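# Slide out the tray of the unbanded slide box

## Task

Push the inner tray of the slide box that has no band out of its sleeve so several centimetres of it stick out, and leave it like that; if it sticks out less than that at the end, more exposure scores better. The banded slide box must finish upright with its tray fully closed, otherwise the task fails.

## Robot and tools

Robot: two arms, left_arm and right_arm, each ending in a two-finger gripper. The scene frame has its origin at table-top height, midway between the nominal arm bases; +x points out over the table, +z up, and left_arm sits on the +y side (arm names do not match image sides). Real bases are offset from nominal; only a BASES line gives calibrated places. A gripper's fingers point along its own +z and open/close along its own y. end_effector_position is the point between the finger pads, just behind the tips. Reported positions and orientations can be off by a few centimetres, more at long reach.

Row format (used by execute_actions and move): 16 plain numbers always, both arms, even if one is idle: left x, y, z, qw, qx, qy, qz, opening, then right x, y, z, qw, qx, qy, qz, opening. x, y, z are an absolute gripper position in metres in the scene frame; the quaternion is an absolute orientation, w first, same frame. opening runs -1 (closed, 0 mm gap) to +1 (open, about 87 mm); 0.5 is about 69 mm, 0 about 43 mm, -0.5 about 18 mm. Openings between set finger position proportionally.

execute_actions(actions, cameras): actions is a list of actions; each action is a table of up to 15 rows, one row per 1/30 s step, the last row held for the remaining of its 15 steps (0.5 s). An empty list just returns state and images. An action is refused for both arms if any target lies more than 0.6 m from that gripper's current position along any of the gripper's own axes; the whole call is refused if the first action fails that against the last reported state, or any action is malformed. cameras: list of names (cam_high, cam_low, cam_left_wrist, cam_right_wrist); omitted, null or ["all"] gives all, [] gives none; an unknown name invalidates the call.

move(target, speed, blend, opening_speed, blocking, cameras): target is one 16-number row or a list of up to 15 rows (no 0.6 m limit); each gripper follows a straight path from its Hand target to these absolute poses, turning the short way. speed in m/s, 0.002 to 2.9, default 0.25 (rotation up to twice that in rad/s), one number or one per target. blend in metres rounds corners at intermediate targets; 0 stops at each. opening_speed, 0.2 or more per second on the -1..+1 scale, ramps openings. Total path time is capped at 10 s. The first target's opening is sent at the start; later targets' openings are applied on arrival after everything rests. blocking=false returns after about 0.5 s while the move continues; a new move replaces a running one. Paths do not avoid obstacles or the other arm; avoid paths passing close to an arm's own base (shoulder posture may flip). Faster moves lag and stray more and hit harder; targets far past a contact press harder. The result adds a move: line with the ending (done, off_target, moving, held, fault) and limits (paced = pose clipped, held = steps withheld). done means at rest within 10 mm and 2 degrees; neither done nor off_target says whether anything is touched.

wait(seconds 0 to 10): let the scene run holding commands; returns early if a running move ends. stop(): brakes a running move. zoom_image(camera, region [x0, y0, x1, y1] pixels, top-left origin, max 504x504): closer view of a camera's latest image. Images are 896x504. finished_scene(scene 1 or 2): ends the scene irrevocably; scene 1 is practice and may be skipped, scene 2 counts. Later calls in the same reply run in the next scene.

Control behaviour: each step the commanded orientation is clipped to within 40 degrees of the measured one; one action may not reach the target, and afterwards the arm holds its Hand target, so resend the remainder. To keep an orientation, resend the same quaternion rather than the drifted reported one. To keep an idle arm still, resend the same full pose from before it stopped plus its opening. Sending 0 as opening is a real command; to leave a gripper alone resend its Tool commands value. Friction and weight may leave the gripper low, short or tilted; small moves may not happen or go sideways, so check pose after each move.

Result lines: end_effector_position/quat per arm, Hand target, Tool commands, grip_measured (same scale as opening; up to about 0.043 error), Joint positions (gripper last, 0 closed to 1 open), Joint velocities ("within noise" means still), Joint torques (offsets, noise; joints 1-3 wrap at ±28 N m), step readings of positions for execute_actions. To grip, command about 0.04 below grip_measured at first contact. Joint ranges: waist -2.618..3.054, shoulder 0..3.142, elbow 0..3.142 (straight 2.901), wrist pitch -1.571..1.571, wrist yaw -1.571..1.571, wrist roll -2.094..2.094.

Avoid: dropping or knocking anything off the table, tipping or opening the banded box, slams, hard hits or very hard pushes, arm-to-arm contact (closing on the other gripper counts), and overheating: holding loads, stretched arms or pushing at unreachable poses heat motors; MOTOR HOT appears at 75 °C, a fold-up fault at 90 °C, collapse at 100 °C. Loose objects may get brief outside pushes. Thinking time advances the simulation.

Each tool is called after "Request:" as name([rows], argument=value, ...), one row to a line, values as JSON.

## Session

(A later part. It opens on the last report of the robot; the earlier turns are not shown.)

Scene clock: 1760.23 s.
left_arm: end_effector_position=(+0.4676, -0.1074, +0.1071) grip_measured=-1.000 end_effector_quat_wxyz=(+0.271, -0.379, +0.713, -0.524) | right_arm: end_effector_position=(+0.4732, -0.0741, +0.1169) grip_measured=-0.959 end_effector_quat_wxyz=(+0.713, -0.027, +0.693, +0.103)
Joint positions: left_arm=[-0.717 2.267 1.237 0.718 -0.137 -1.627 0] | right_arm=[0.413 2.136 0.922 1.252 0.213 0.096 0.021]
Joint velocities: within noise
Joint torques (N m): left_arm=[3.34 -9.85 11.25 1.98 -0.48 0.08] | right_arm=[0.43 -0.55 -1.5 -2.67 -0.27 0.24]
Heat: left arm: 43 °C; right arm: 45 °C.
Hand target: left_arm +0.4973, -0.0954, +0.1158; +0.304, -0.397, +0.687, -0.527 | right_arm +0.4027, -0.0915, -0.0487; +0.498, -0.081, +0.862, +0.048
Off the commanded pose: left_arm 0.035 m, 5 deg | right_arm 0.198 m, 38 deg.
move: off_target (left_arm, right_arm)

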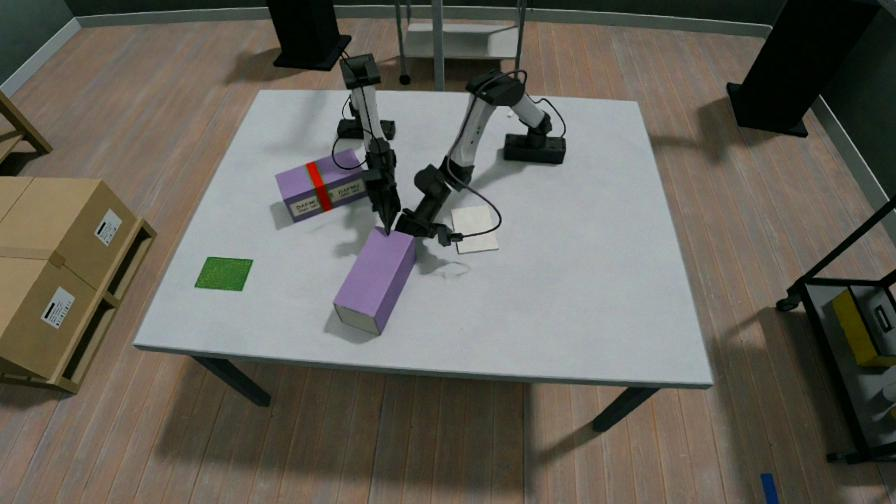

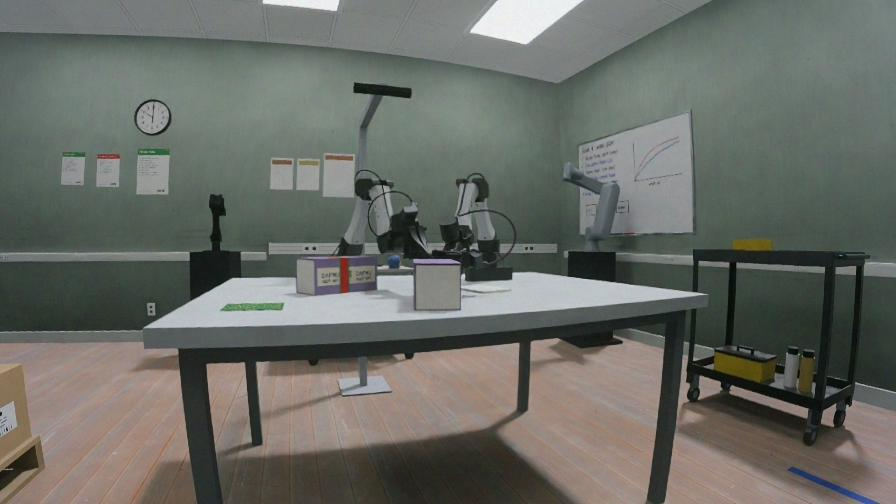

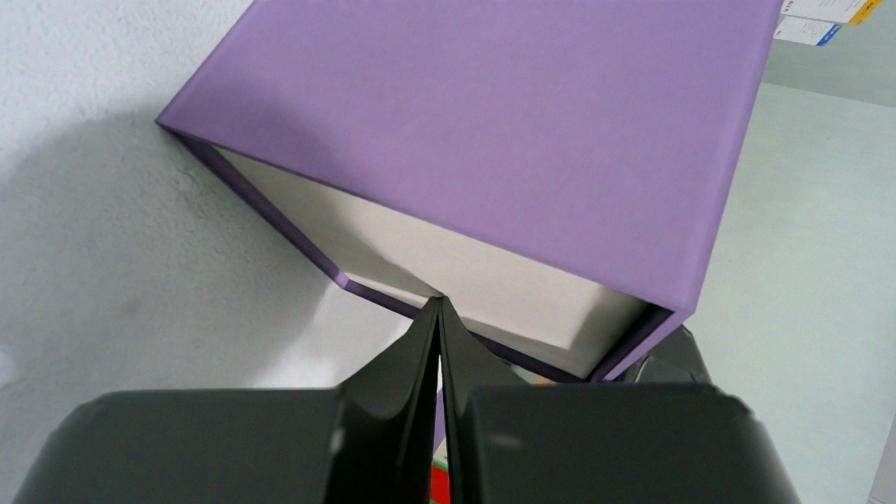

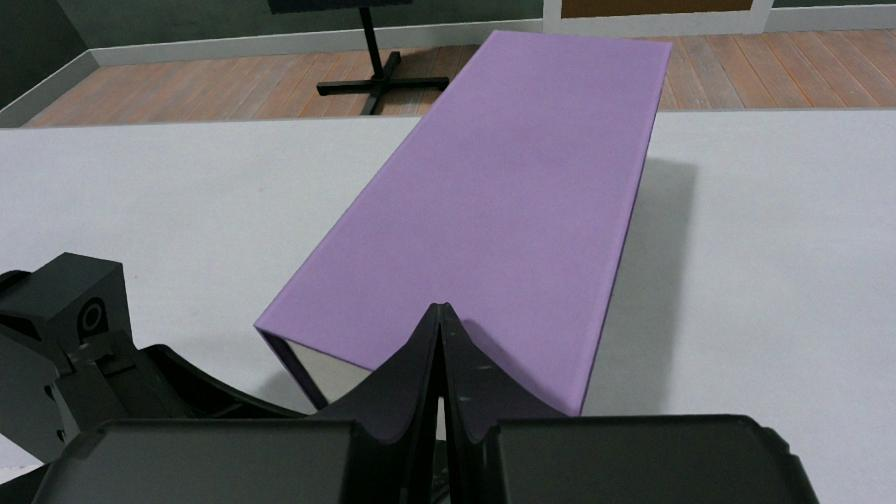

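Request:
move([
  [0.465,-0.10,0.115,0.304,-0.397,0.686,-0.527,-1,0.49,-0.08,0.17,0.460,-0.085,0.883,0.0443,-1],
  [0.465,-0.10,0.115,0.304,-0.397,0.686,-0.527,-1,0.55,-0.10,0.17,0.460,-0.085,0.883,0.0443,-1],
], speed=0.15, cameras=["cam_left_wrist","cam_right_wrist"])

Scene clock: 1782.03 s.
left_arm: end_effector_position=(+0.4668, -0.1002, +0.1052) grip_measured=-1.000 end_effector_quat_wxyz=(+0.299, -0.396, +0.694, -0.522) | right_arm: end_effector_position=(+0.5437, -0.1047, +0.1548) grip_measured=-0.959 end_effector_quat_wxyz=(+0.446, -0.080, +0.891, +0.037)
Joint positions: left_arm=[-0.736 2.267 1.194 0.784 -0.226 -1.635 0] | right_arm=[0.286 2.242 1.988 -0.391 0.079 0.052 0.021]
Joint velocities: within noise
Joint torques (N m): left_arm=[-0.59 -14.63 5.31 1.83 -0.2 0.02] | right_arm=[-0.59 -10.81 9.77 1.96 -0.14 -0.02]
Heat: left arm: 43 °C; right arm: 42 °C.
Hand target: left_arm +0.4651, -0.1001, +0.1149; +0.304, -0.397, +0.687, -0.527 | right_arm +0.5494, -0.1000, +0.1701; +0.460, -0.085, +0.883, +0.044
Off the commanded pose: left_arm 0.010 m, 1 deg | right_arm 0.017 m, 2 deg.
move: off_target (right_arm)
Images, in order (width x height): cam_left_wrist 896x504, cam_right_wrist 896x504.

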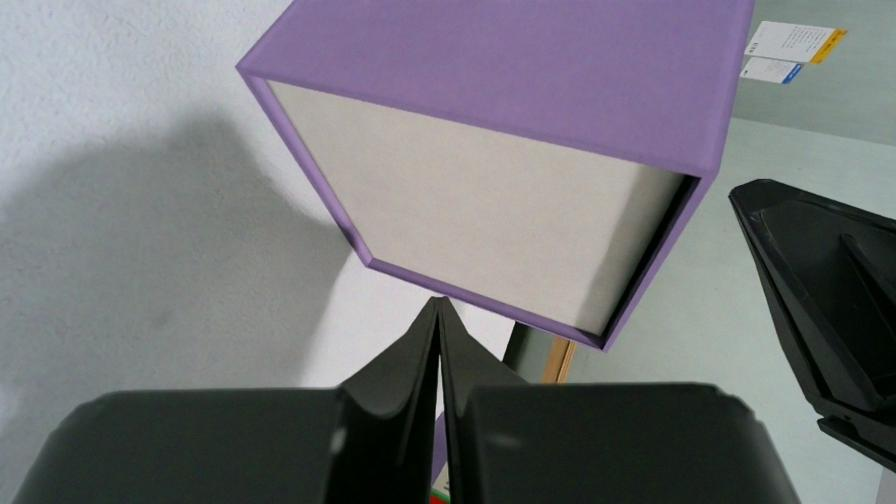

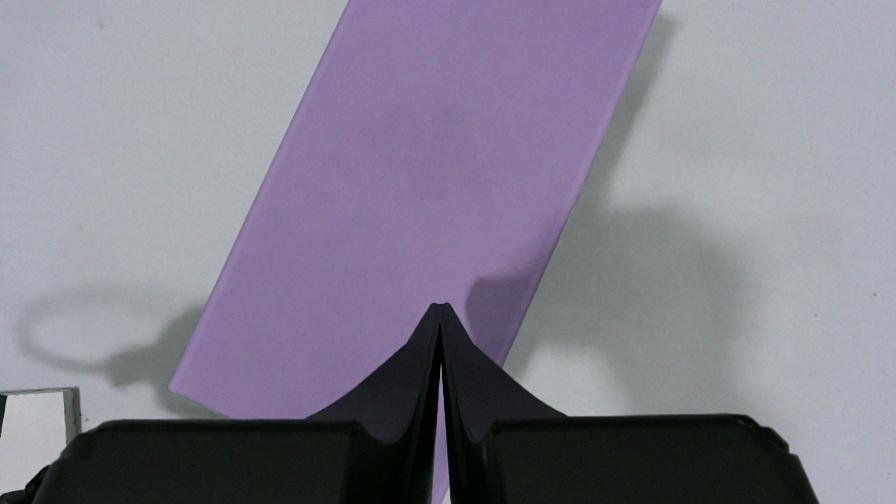

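Request:
move([
  [0.455,-0.09,0.115,0.304,-0.397,0.686,-0.527,-1,0.55,-0.073,0.16,0.460,-0.085,0.883,0.0443,-1],
  [0.455,-0.09,0.115,0.304,-0.397,0.686,-0.527,-1,0.545,-0.073,0.10,0.460,-0.085,0.883,0.0443,-1],
  [0.455,-0.09,0.115,0.304,-0.397,0.686,-0.527,-1,0.47,-0.073,-0.08,0.42,-0.085,0.9,0.0443,-1],
], speed=0.1, cameras=["cam_left_wrist","cam_right_wrist"])

Request:
move(target=[0.53,-0.108,0.12,0.304,-0.397,0.686,-0.527,-1,0.47,-0.073,-0.08,0.42,-0.085,0.9,0.0443,-1], speed=0.08)

Scene clock: 1802.20 s.
left_arm: end_effector_position=(+0.4555, -0.0891, +0.0885) grip_measured=-1.000 end_effector_quat_wxyz=(+0.295, -0.399, +0.702, -0.511) | right_arm: end_effector_position=(+0.5296, -0.0653, +0.1169) grip_measured=-0.959 end_effector_quat_wxyz=(+0.676, -0.041, +0.728, +0.103)
Joint positions: left_arm=[-0.736 2.261 1.123 0.821 -0.227 -1.637 0] | right_arm=[0.371 2.212 1.223 0.924 0.146 0.105 0.021]
Joint velocities: within noise
Joint torques (N m): left_arm=[-0.55 -17.22 4.79 1.84 -0.12 -0.01] | right_arm=[0.69 -3.25 -3.08 -2.4 -0.11 0.11]
Heat: left arm: 46 °C; right arm: 45 °C.
Hand target: left_arm +0.4554, -0.0903, +0.1145; +0.304, -0.397, +0.686, -0.528 | right_arm +0.4447, -0.0857, -0.0504; +0.453, -0.085, +0.886, +0.048
Off the commanded pose: left_arm 0.026 m, 3 deg | right_arm 0.206 m, 37 deg.
move: off_target (left_arm, right_arm)
Images, in order (width x height): cam_left_wrist 896x504, cam_right_wrist 896x504.

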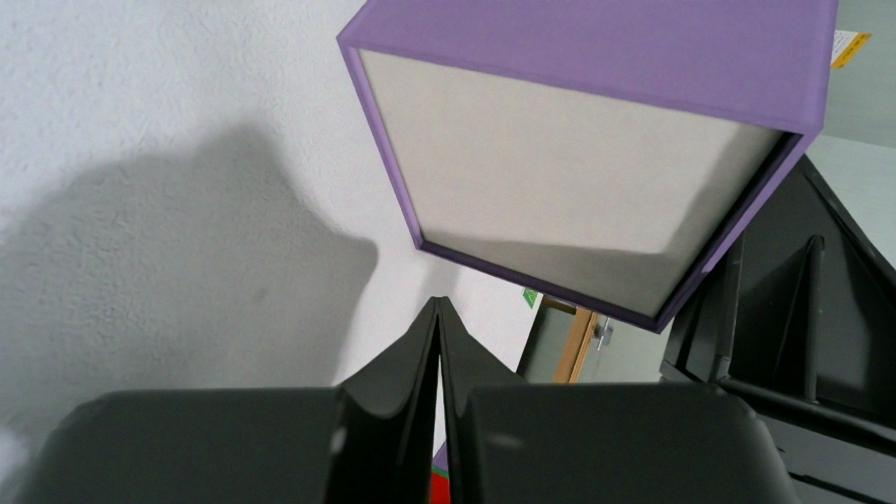

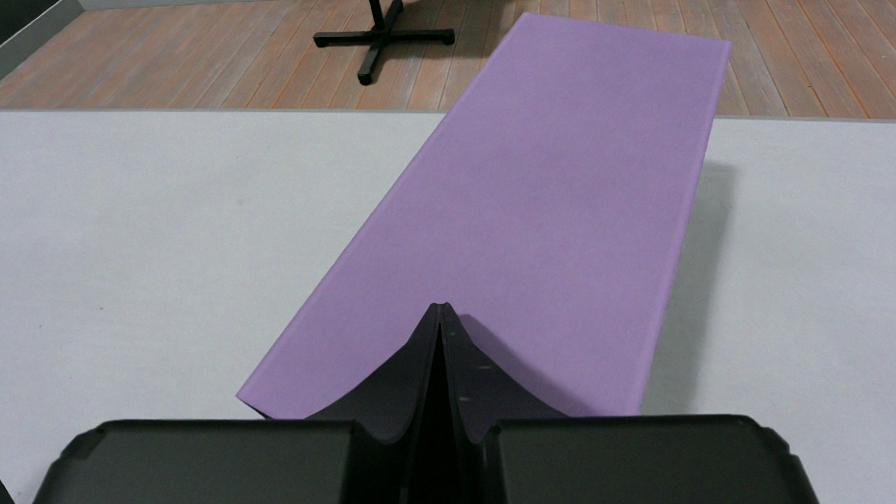

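Scene clock: 1803.60 s.
left_arm: end_effector_position=(+0.4928, -0.1191, +0.1071) grip_measured=-1.000 end_effector_quat_wxyz=(+0.267, -0.375, +0.718, -0.521) | right_arm: end_effector_position=(+0.5157, -0.0797, +0.1164) grip_measured=-0.959 end_effector_quat_wxyz=(+0.679, -0.026, +0.728, +0.090)
Joint positions: left_arm=[-0.694 2.336 1.388 0.628 -0.104 -1.612 0] | right_arm=[0.367 2.168 1.135 0.97 0.182 0.107 0.021]
Joint velocities: within noise
Joint torques (N m): left_arm=[3.7 -10.91 12.04 1.93 -0.51 -0.08] | right_arm=[1.06 -1.54 -0.95 -2.54 -0.41 0.16]
Heat: left arm: 46 °C; right arm: 44 °C.
Hand target: left_arm +0.5263, -0.1045, +0.1209; +0.304, -0.397, +0.687, -0.527 | right_arm +0.4342, -0.0902, -0.0494; +0.455, -0.081, +0.886, +0.048
Off the commanded pose: left_arm 0.041 m, 6 deg | right_arm 0.202 m, 37 deg.
move: off_target (left_arm, right_arm)

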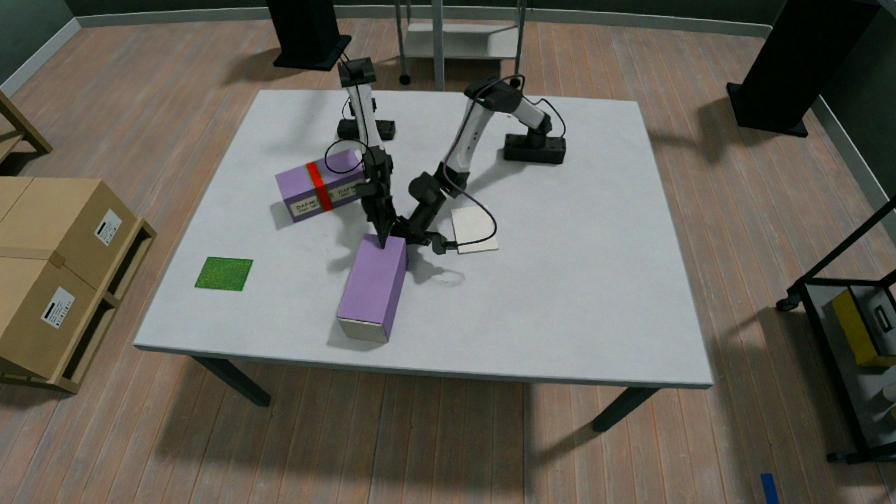

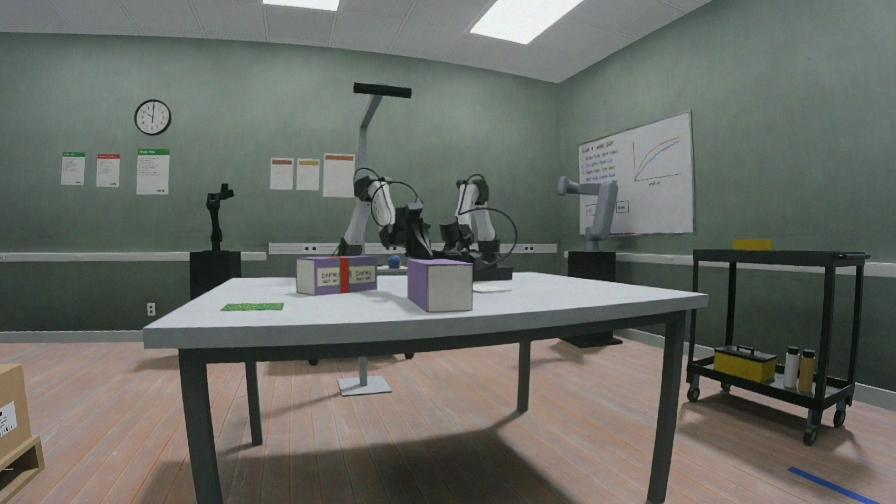

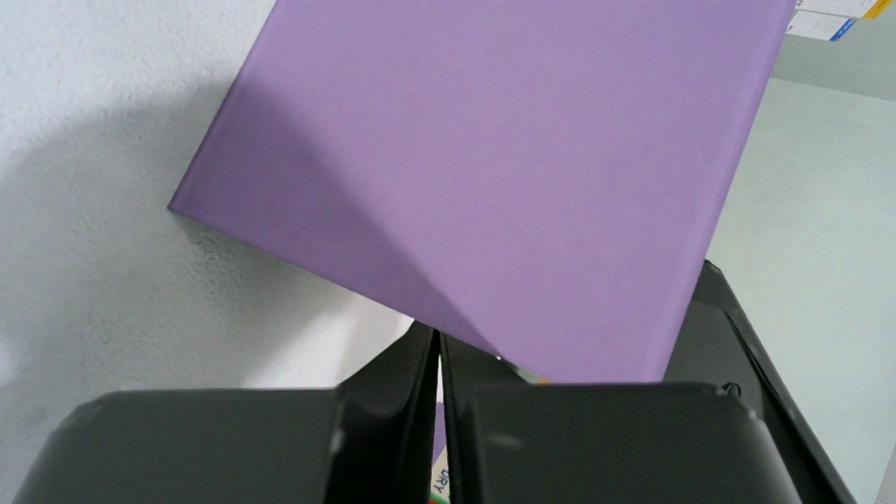

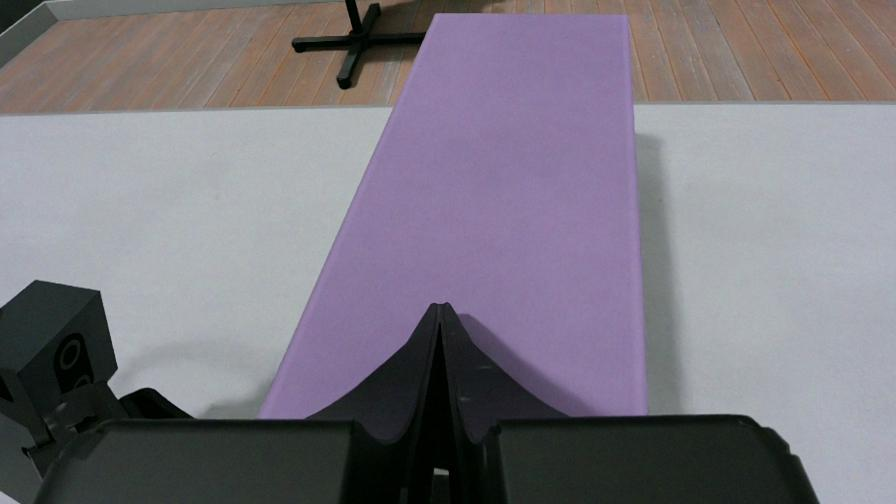

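Request:
zoom_image(camera="cam_high", region=[310, 270, 410, 350])

Request:
zoom_image(camera="cam_low", region=[390, 240, 490, 320])

Scaled by 5.040 from the camera's 896x504 image, which has a finer 1280x720 frame.

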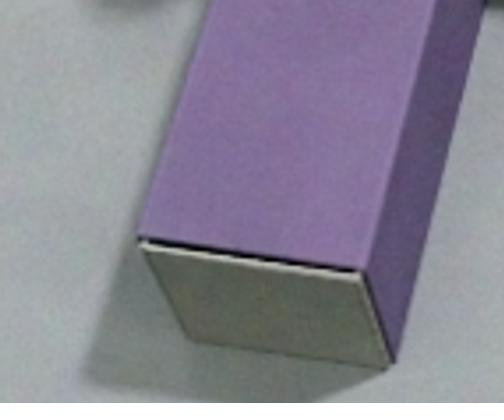

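Scaled by 5.040 from the camera's 896x504 image, which has a finer 1280x720 frame.

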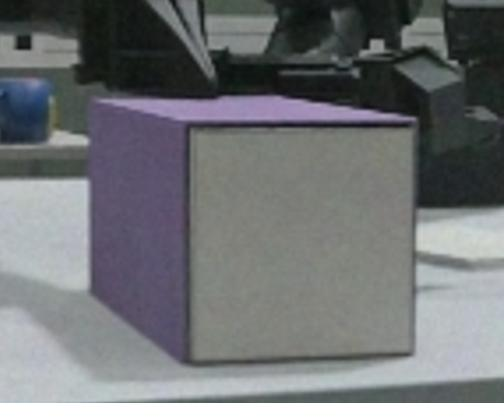

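Request:
move(target=[0.575,-0.118,0.118,0.304,-0.397,0.686,-0.527,-1,0.46,-0.085,-0.09,0.42,-0.085,0.9,0.0443,-1], speed=0.06)

Request:
zoom_image(camera="cam_high", region=[310, 270, 410, 350])

Scene clock: 1823.60 s.
left_arm: end_effector_position=(+0.5693, -0.1163, +0.1276) grip_measured=-1.000 end_effector_quat_wxyz=(+0.301, -0.392, +0.686, -0.534) | right_arm: end_effector_position=(+0.5058, -0.0777, +0.0132) grip_measured=-0.959 end_effector_quat_wxyz=(+0.569, -0.056, +0.817, +0.068)
Joint positions: left_arm=[-0.619 2.486 1.704 0.529 -0.108 -1.605 0] | right_arm=[0.367 2.312 1.212 0.746 0.154 0.107 0.02]
Joint velocities: within noise
Joint torques (N m): left_arm=[-0.03 -12.44 10.28 1.69 -0.11 0.01] | right_arm=[-0.36 -4.44 2.8 -0.56 -0.31 0.11]
Heat: left arm: 46 °C; right arm: 42 °C.
Hand target: left_arm +0.5743, -0.1174, +0.1180; +0.304, -0.397, +0.687, -0.527 | right_arm +0.4500, -0.0895, -0.0779; +0.431, -0.082, +0.897, +0.046
Off the commanded pose: left_arm 0.011 m, 1 deg | right_arm 0.113 m, 20 deg.
move: off_target (left_arm, right_arm)

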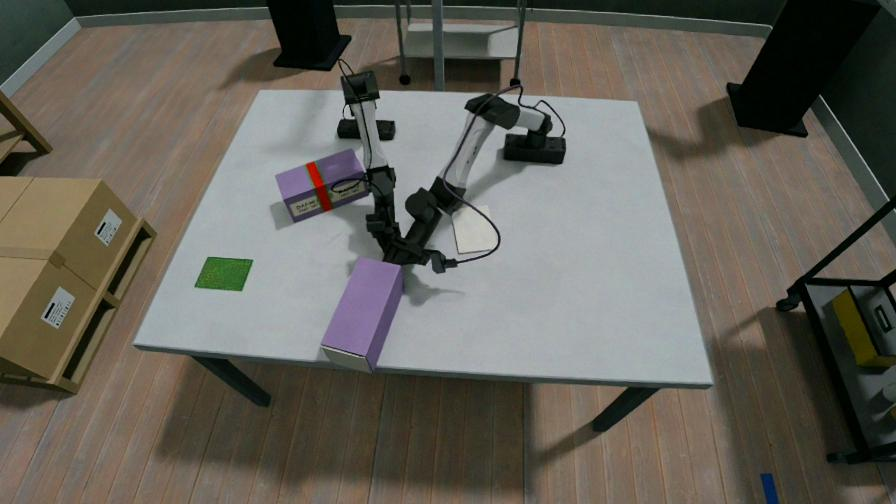

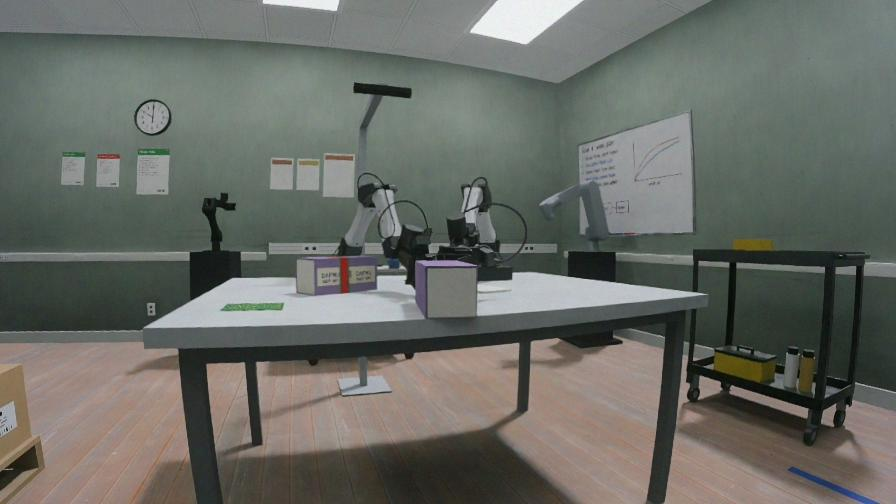

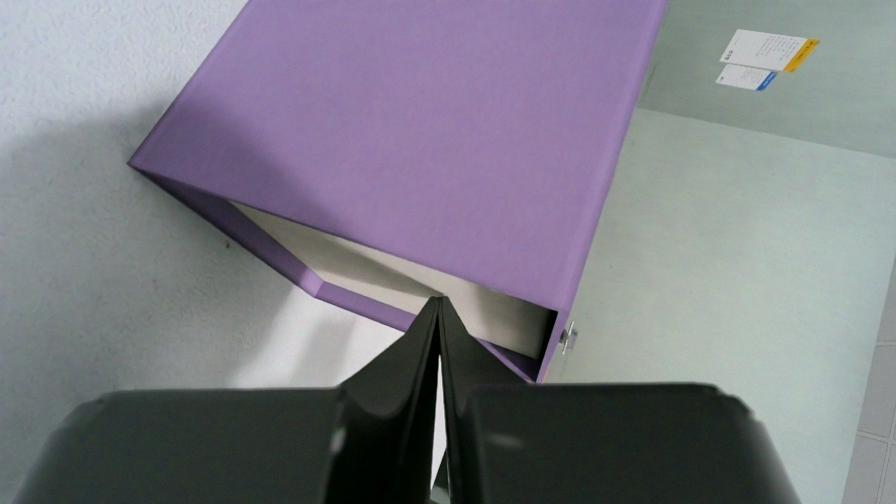

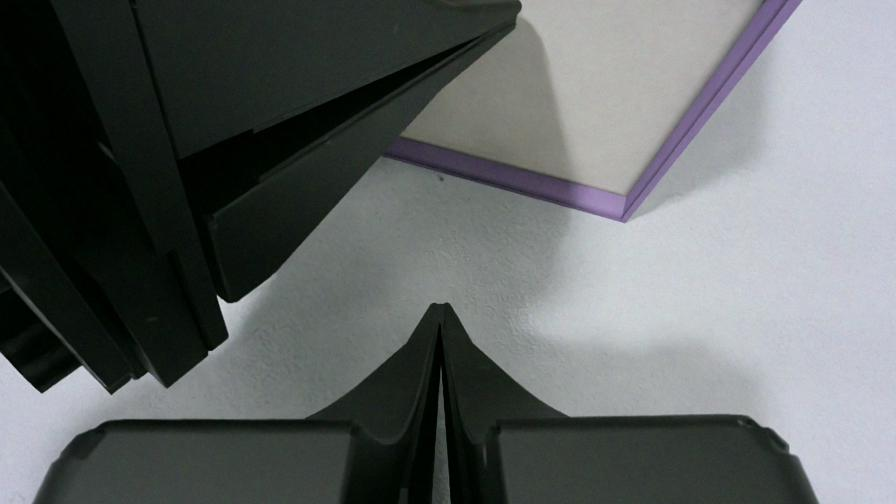

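Scaled by 5.040 from the camera's 896x504 image, which has a finer 1280x720 frame.

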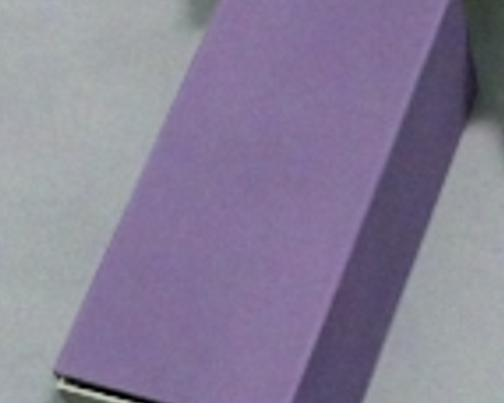

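Request:
move([
  [0.50,-0.09,0.118,0.304,-0.397,0.686,-0.527,-1,0.46,-0.10,0.05,0.46,0,0.887,0,-1],
  [0.40,0.02,0.13,0.304,-0.397,0.686,-0.527,-1,0.47,-0.13,0.10,0.425,0.0926,0.894,-0.0784,0],
], speed=0.15)

Scene clock: 1841.43 s.
left_arm: end_effector_position=(+0.3994, +0.0171, +0.1152) grip_measured=-1.000 end_effector_quat_wxyz=(+0.295, -0.404, +0.695, -0.516) | right_arm: end_effector_position=(+0.4585, -0.1298, +0.0728) grip_measured=+0.000 end_effector_quat_wxyz=(+0.401, +0.078, +0.909, -0.085)
Joint positions: left_arm=[-0.615 1.911 0.614 0.998 -0.116 -1.613 0] | right_arm=[0.393 2.101 1.511 -0.259 0.483 0.363 0.5]
Joint velocities: within noise
Joint torques (N m): left_arm=[0.79 -12.01 4.03 1.87 0.03 0.09] | right_arm=[-1.07 -11.85 8.9 1.64 0.3 0.14]
Heat: left arm: 46 °C; right arm: 42 °C.
Hand target: left_arm +0.4002, +0.0198, +0.1297; +0.304, -0.397, +0.687, -0.527 | right_arm +0.4692, -0.1303, +0.1000; +0.426, +0.093, +0.896, -0.078
Off the commanded pose: left_arm 0.015 m, 2 deg | right_arm 0.030 m, 4 deg.
move: off_target (left_arm, right_arm); target 2's new opening was sent with right_arm's hand 0.029 m and 4 deg from that target

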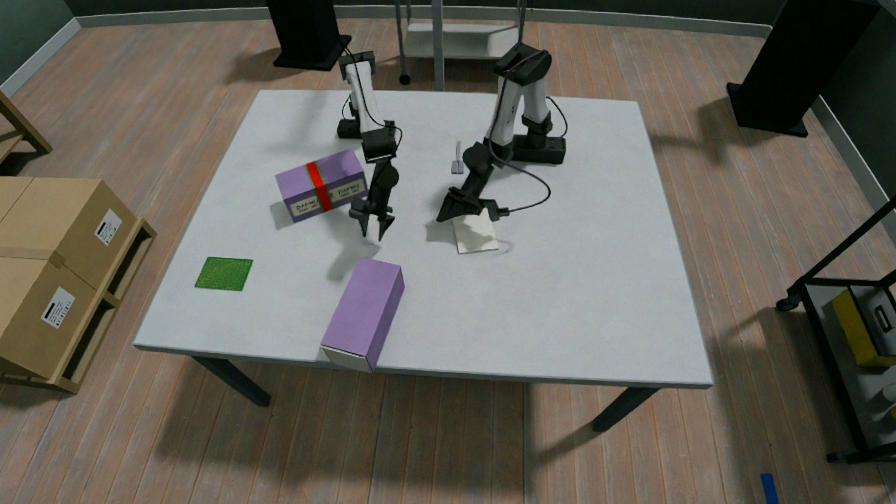

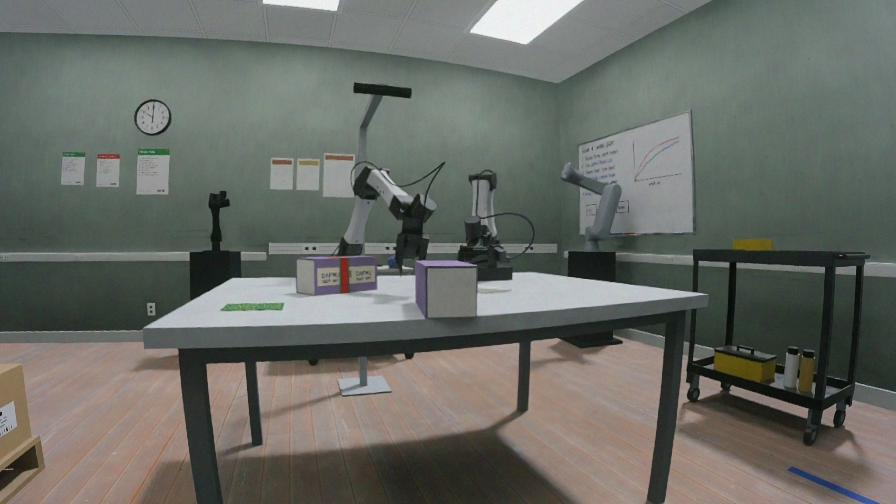

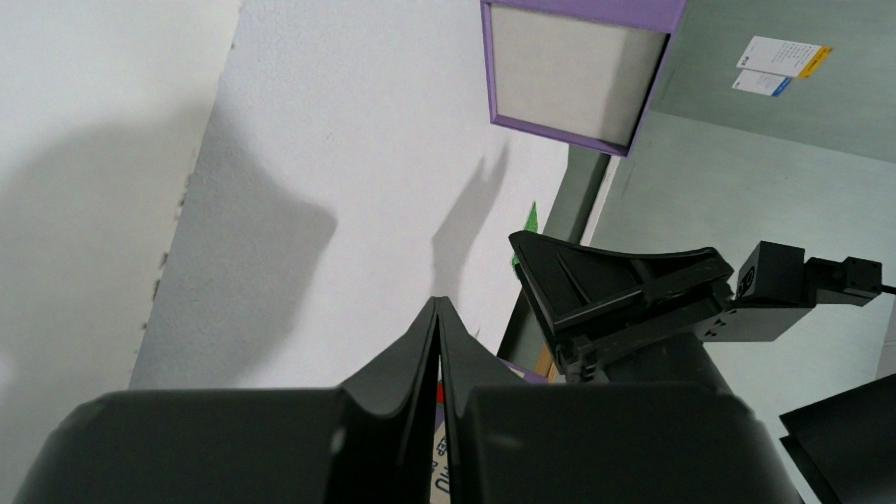

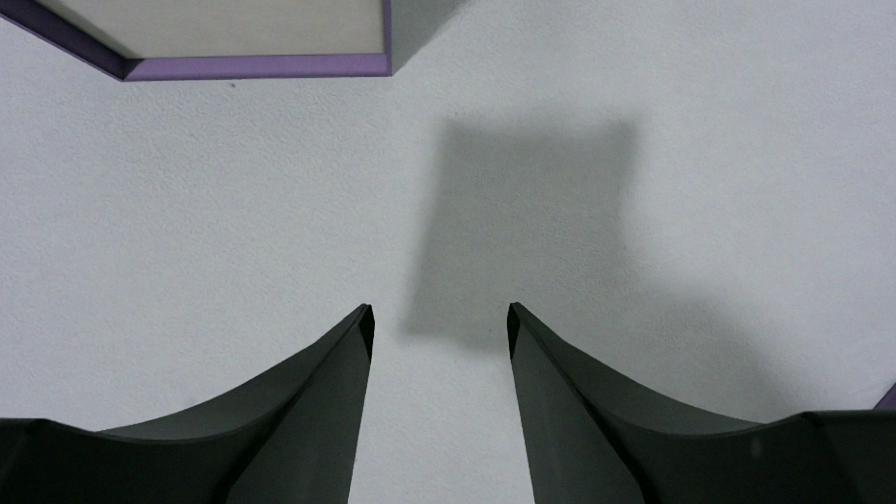

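Request:
move(target=[0.38,0.04,0.15,0.304,-0.397,0.686,-0.527,-1,0.535,-0.126,0.08,0.496,0.113,0.859,-0.0653,0], speed=0.12, cameras=["cam_right_wrist"])

Scene clock: 1856.67 s.
left_arm: end_effector_position=(+0.3811, +0.0356, +0.1438) grip_measured=-1.000 end_effector_quat_wxyz=(+0.299, -0.401, +0.688, -0.526) | right_arm: end_effector_position=(+0.5193, -0.1256, +0.0634) grip_measured=+0.000 end_effector_quat_wxyz=(+0.472, +0.104, +0.873, -0.068)
Joint positions: left_arm=[-0.601 1.736 0.519 0.944 -0.102 -1.61 0] | right_arm=[0.368 2.253 1.609 -0.028 0.503 0.341 0.5]
Joint velocities: within noise
Joint torques (N m): left_arm=[0.68 -10.19 4.33 1.73 0.08 0.18] | right_arm=[-1.13 -10.17 9.18 2.22 0.29 -0.02]
Heat: left arm: 47 °C; right arm: 45 °C.
Hand target: left_arm +0.3801, +0.0399, +0.1498; +0.304, -0.397, +0.686, -0.527 | right_arm +0.5338, -0.1262, +0.0806; +0.496, +0.113, +0.859, -0.065
Off the commanded pose: left_arm 0.008 m, 1 deg | right_arm 0.023 m, 3 deg.
move: off_target (right_arm)
Images, in order (width x height): cam_right_wrist 896x504.

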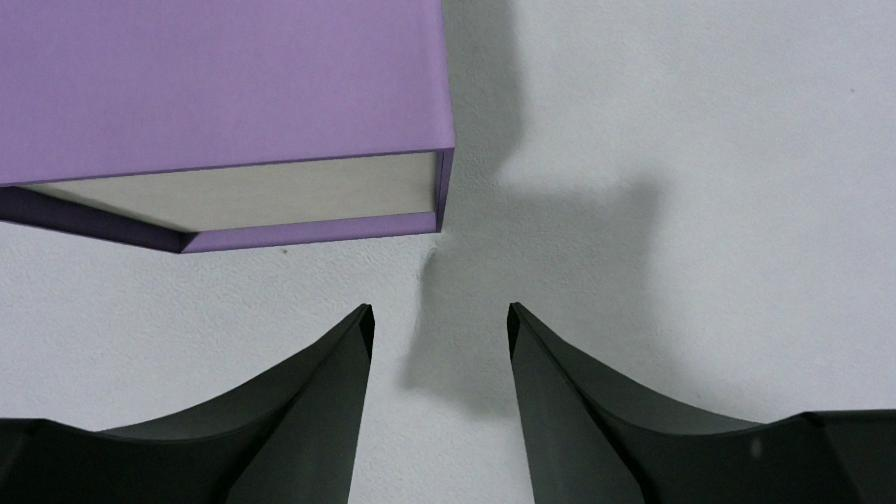

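Request:
move([
  [0.38,0.04,0.15,0.304,-0.397,0.686,-0.527,-1,0.58,-0.139,0.08,0.496,0.113,0.859,-0.0653,0],
  [0.38,0.04,0.15,0.304,-0.397,0.686,-0.527,-1,0.58,-0.139,0.08,0.496,0.113,0.859,-0.0653,-1],
], speed=0.06, cameras=["cam_right_wrist","cam_left_wrist"])

Scene clock: 1865.40 s.
left_arm: end_effector_position=(+0.3809, +0.0355, +0.1436) grip_measured=-1.000 end_effector_quat_wxyz=(+0.299, -0.400, +0.689, -0.526) | right_arm: end_effector_position=(+0.5698, -0.1388, +0.0667) grip_measured=-0.895 end_effector_quat_wxyz=(+0.483, +0.110, +0.866, -0.071)
Joint positions: left_arm=[-0.601 1.736 0.519 0.943 -0.101 -1.609 0] | right_arm=[0.316 2.411 1.877 -0.097 0.48 0.306 0.052]
Joint velocities: within noise
Joint torques (N m): left_arm=[1.03 -10.22 4.55 1.72 0.07 0.12] | right_arm=[-1.2 -11.32 9.51 1.94 0.08 -0.04]
Heat: left arm: 47 °C; right arm: 45 °C.
Hand target: left_arm +0.3801, +0.0399, +0.1498; +0.304, -0.397, +0.686, -0.527 | right_arm +0.5792, -0.1391, +0.0801; +0.496, +0.113, +0.859, -0.065
Off the commanded pose: left_arm 0.008 m, 1 deg | right_arm 0.017 m, 2 deg.
move: off_target (right_arm); target 2's new opening was sent with right_arm's hand 0.017 m and 2 deg from that target
Images, in order (width x height): cam_left_wrist 896x504, cam_right_wrist 896x504.

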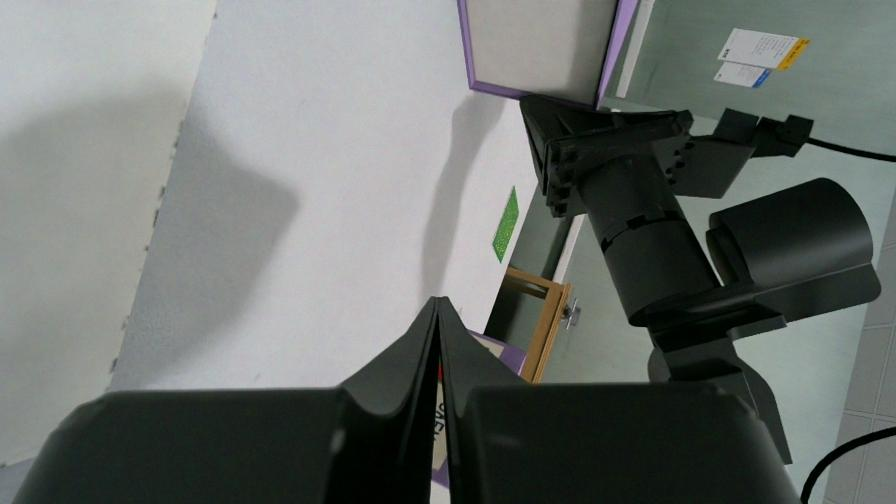

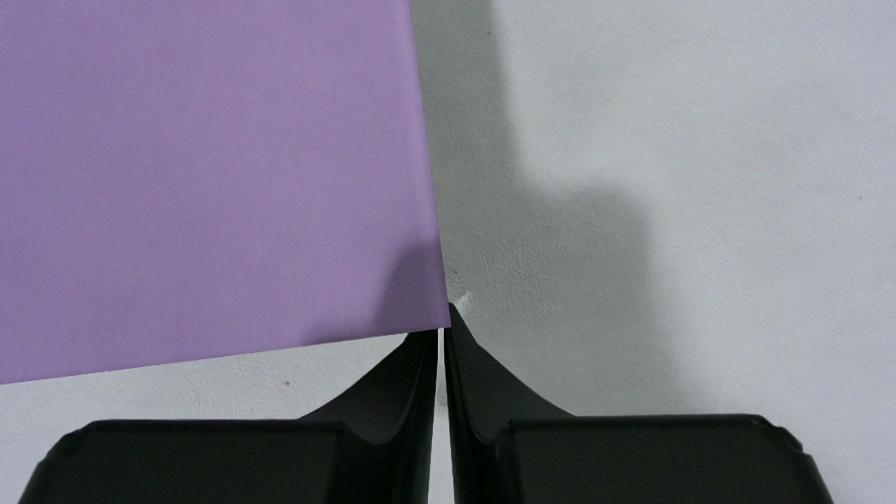

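Request:
move(target=[0.33,0.10,0.2,0.304,-0.397,0.686,-0.527,-1,0.445,-0.105,0.08,0.496,0.113,0.859,-0.0653,-1], speed=0.08)

Scene clock: 1878.37 s.
left_arm: end_effector_position=(+0.3323, +0.0961, +0.2021) grip_measured=-1.000 end_effector_quat_wxyz=(+0.302, -0.399, +0.684, -0.531) | right_arm: end_effector_position=(+0.4471, -0.1042, +0.0639) grip_measured=-0.903 end_effector_quat_wxyz=(+0.483, +0.110, +0.866, -0.066)
Joint positions: left_arm=[-0.502 1.174 0.358 0.559 -0.008 -1.583 0] | right_arm=[0.479 2.052 1.27 0.094 0.6 0.426 0.049]
Joint velocities: within noise
Joint torques (N m): left_arm=[0.81 -4.78 6.23 1.72 0.08 0.09] | right_arm=[-0.23 -12.33 4.41 1.89 0.32 -0.03]
Heat: left arm: 45 °C; right arm: 46 °C.
Hand target: left_arm +0.3301, +0.0998, +0.2000; +0.304, -0.397, +0.686, -0.528 | right_arm +0.4453, -0.1050, +0.0795; +0.496, +0.113, +0.859, -0.065
Off the commanded pose: left_arm 0.005 m, 1 deg | right_arm 0.016 m, 2 deg.
move: off_target (right_arm)

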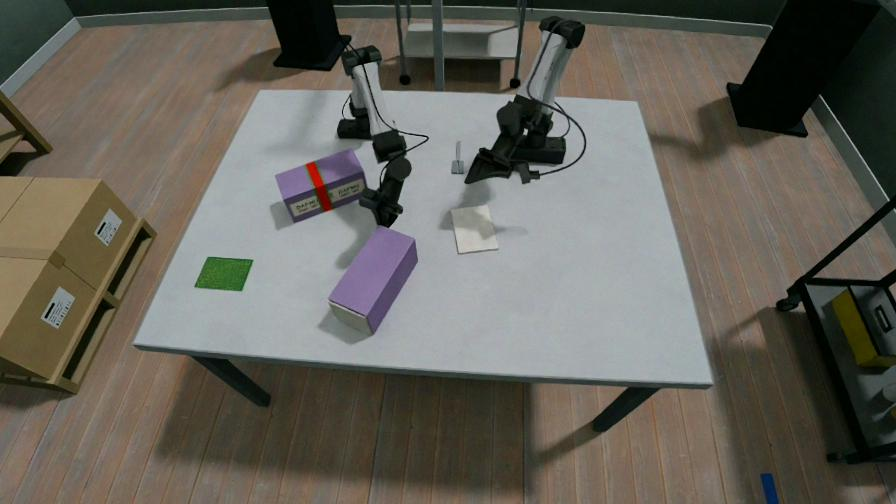

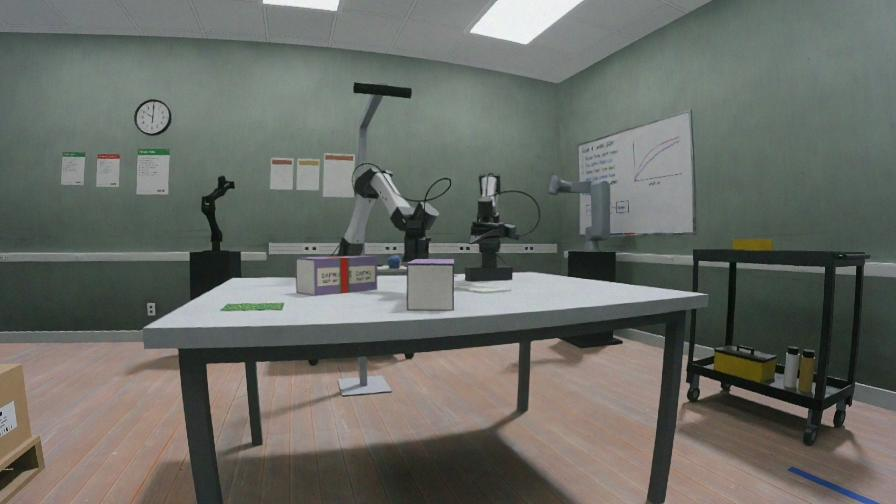

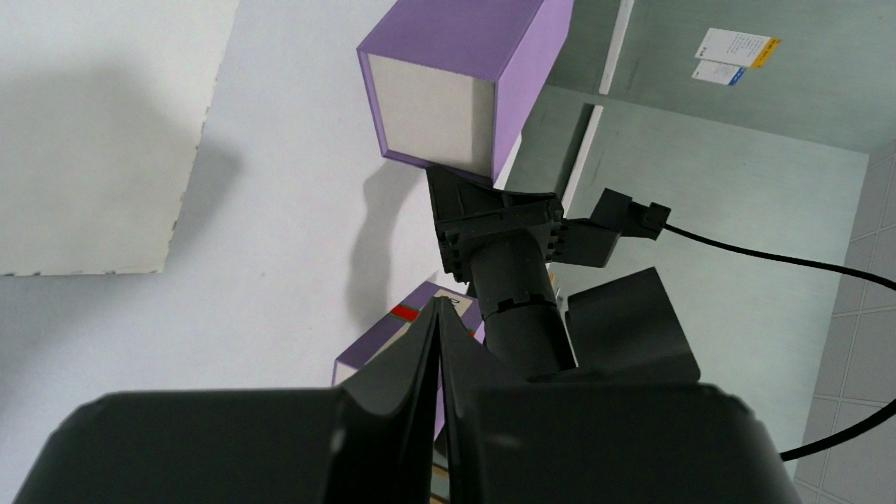

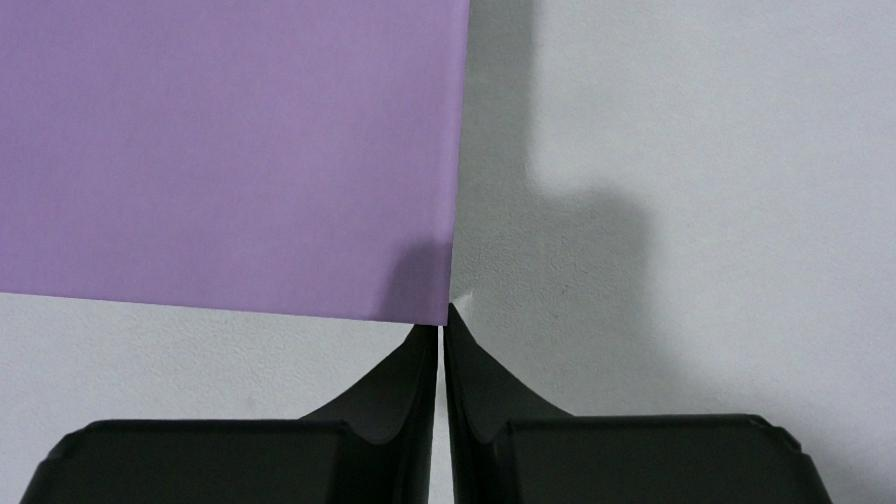

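Request:
move([
  [0.37,-0.03,0.13,0.304,-0.397,0.686,-0.527,-1,0.44,-0.104,0.08,0.496,0.113,0.859,-0.0653,-1],
  [0.42,-0.09,0.12,0.304,-0.397,0.686,-0.527,-1,0.435,-0.103,0.08,0.496,0.113,0.859,-0.0653,-1],
], speed=0.12, cameras=["cam_left_wrist","cam_right_wrist"])

Scene clock: 1891.43 s.
left_arm: end_effector_position=(+0.4169, -0.0853, +0.1246) grip_measured=-1.000 end_effector_quat_wxyz=(+0.301, -0.394, +0.687, -0.532) | right_arm: end_effector_position=(+0.4375, -0.1038, +0.0637) grip_measured=-0.903 end_effector_quat_wxyz=(+0.483, +0.112, +0.866, -0.067)
Joint positions: left_arm=[-0.798 2.108 0.968 0.873 -0.285 -1.653 0] | right_arm=[0.492 2.027 1.233 0.098 0.613 0.439 0.049]
Joint velocities: within noise
Joint torques (N m): left_arm=[-0.55 -8.94 8.17 1.65 -0.08 0.02] | right_arm=[0.03 -12.21 4.4 1.87 0.32 -0.04]
Heat: left arm: 43 °C; right arm: 49 °C.
Hand target: left_arm +0.4198, -0.0897, +0.1201; +0.304, -0.397, +0.687, -0.528 | right_arm +0.4353, -0.1029, +0.0796; +0.496, +0.113, +0.859, -0.065
Off the commanded pose: left_arm 0.007 m, 1 deg | right_arm 0.016 m, 2 deg.
move: off_target (right_arm)
Images, in order (width x height): cam_left_wrist 896x504, cam_right_wrist 896x504.

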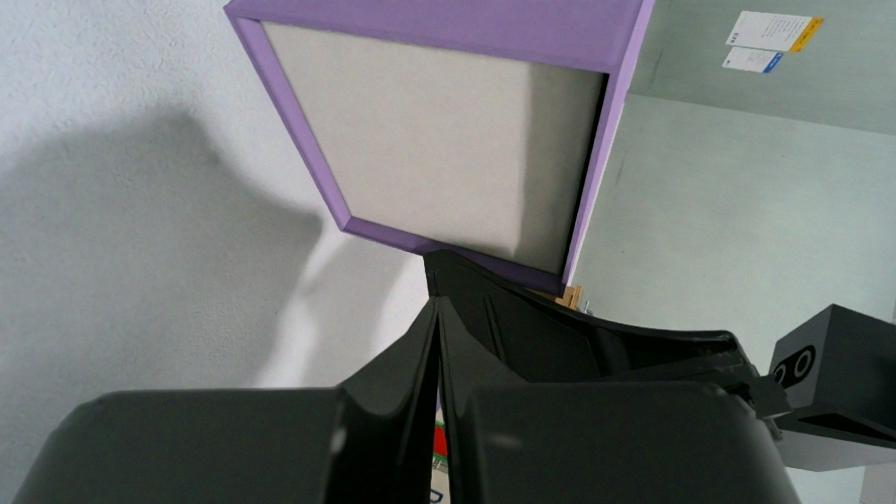

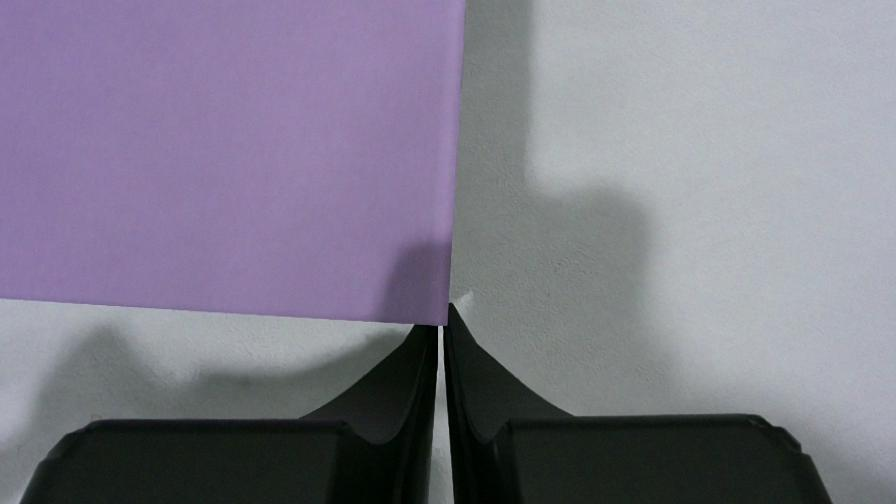

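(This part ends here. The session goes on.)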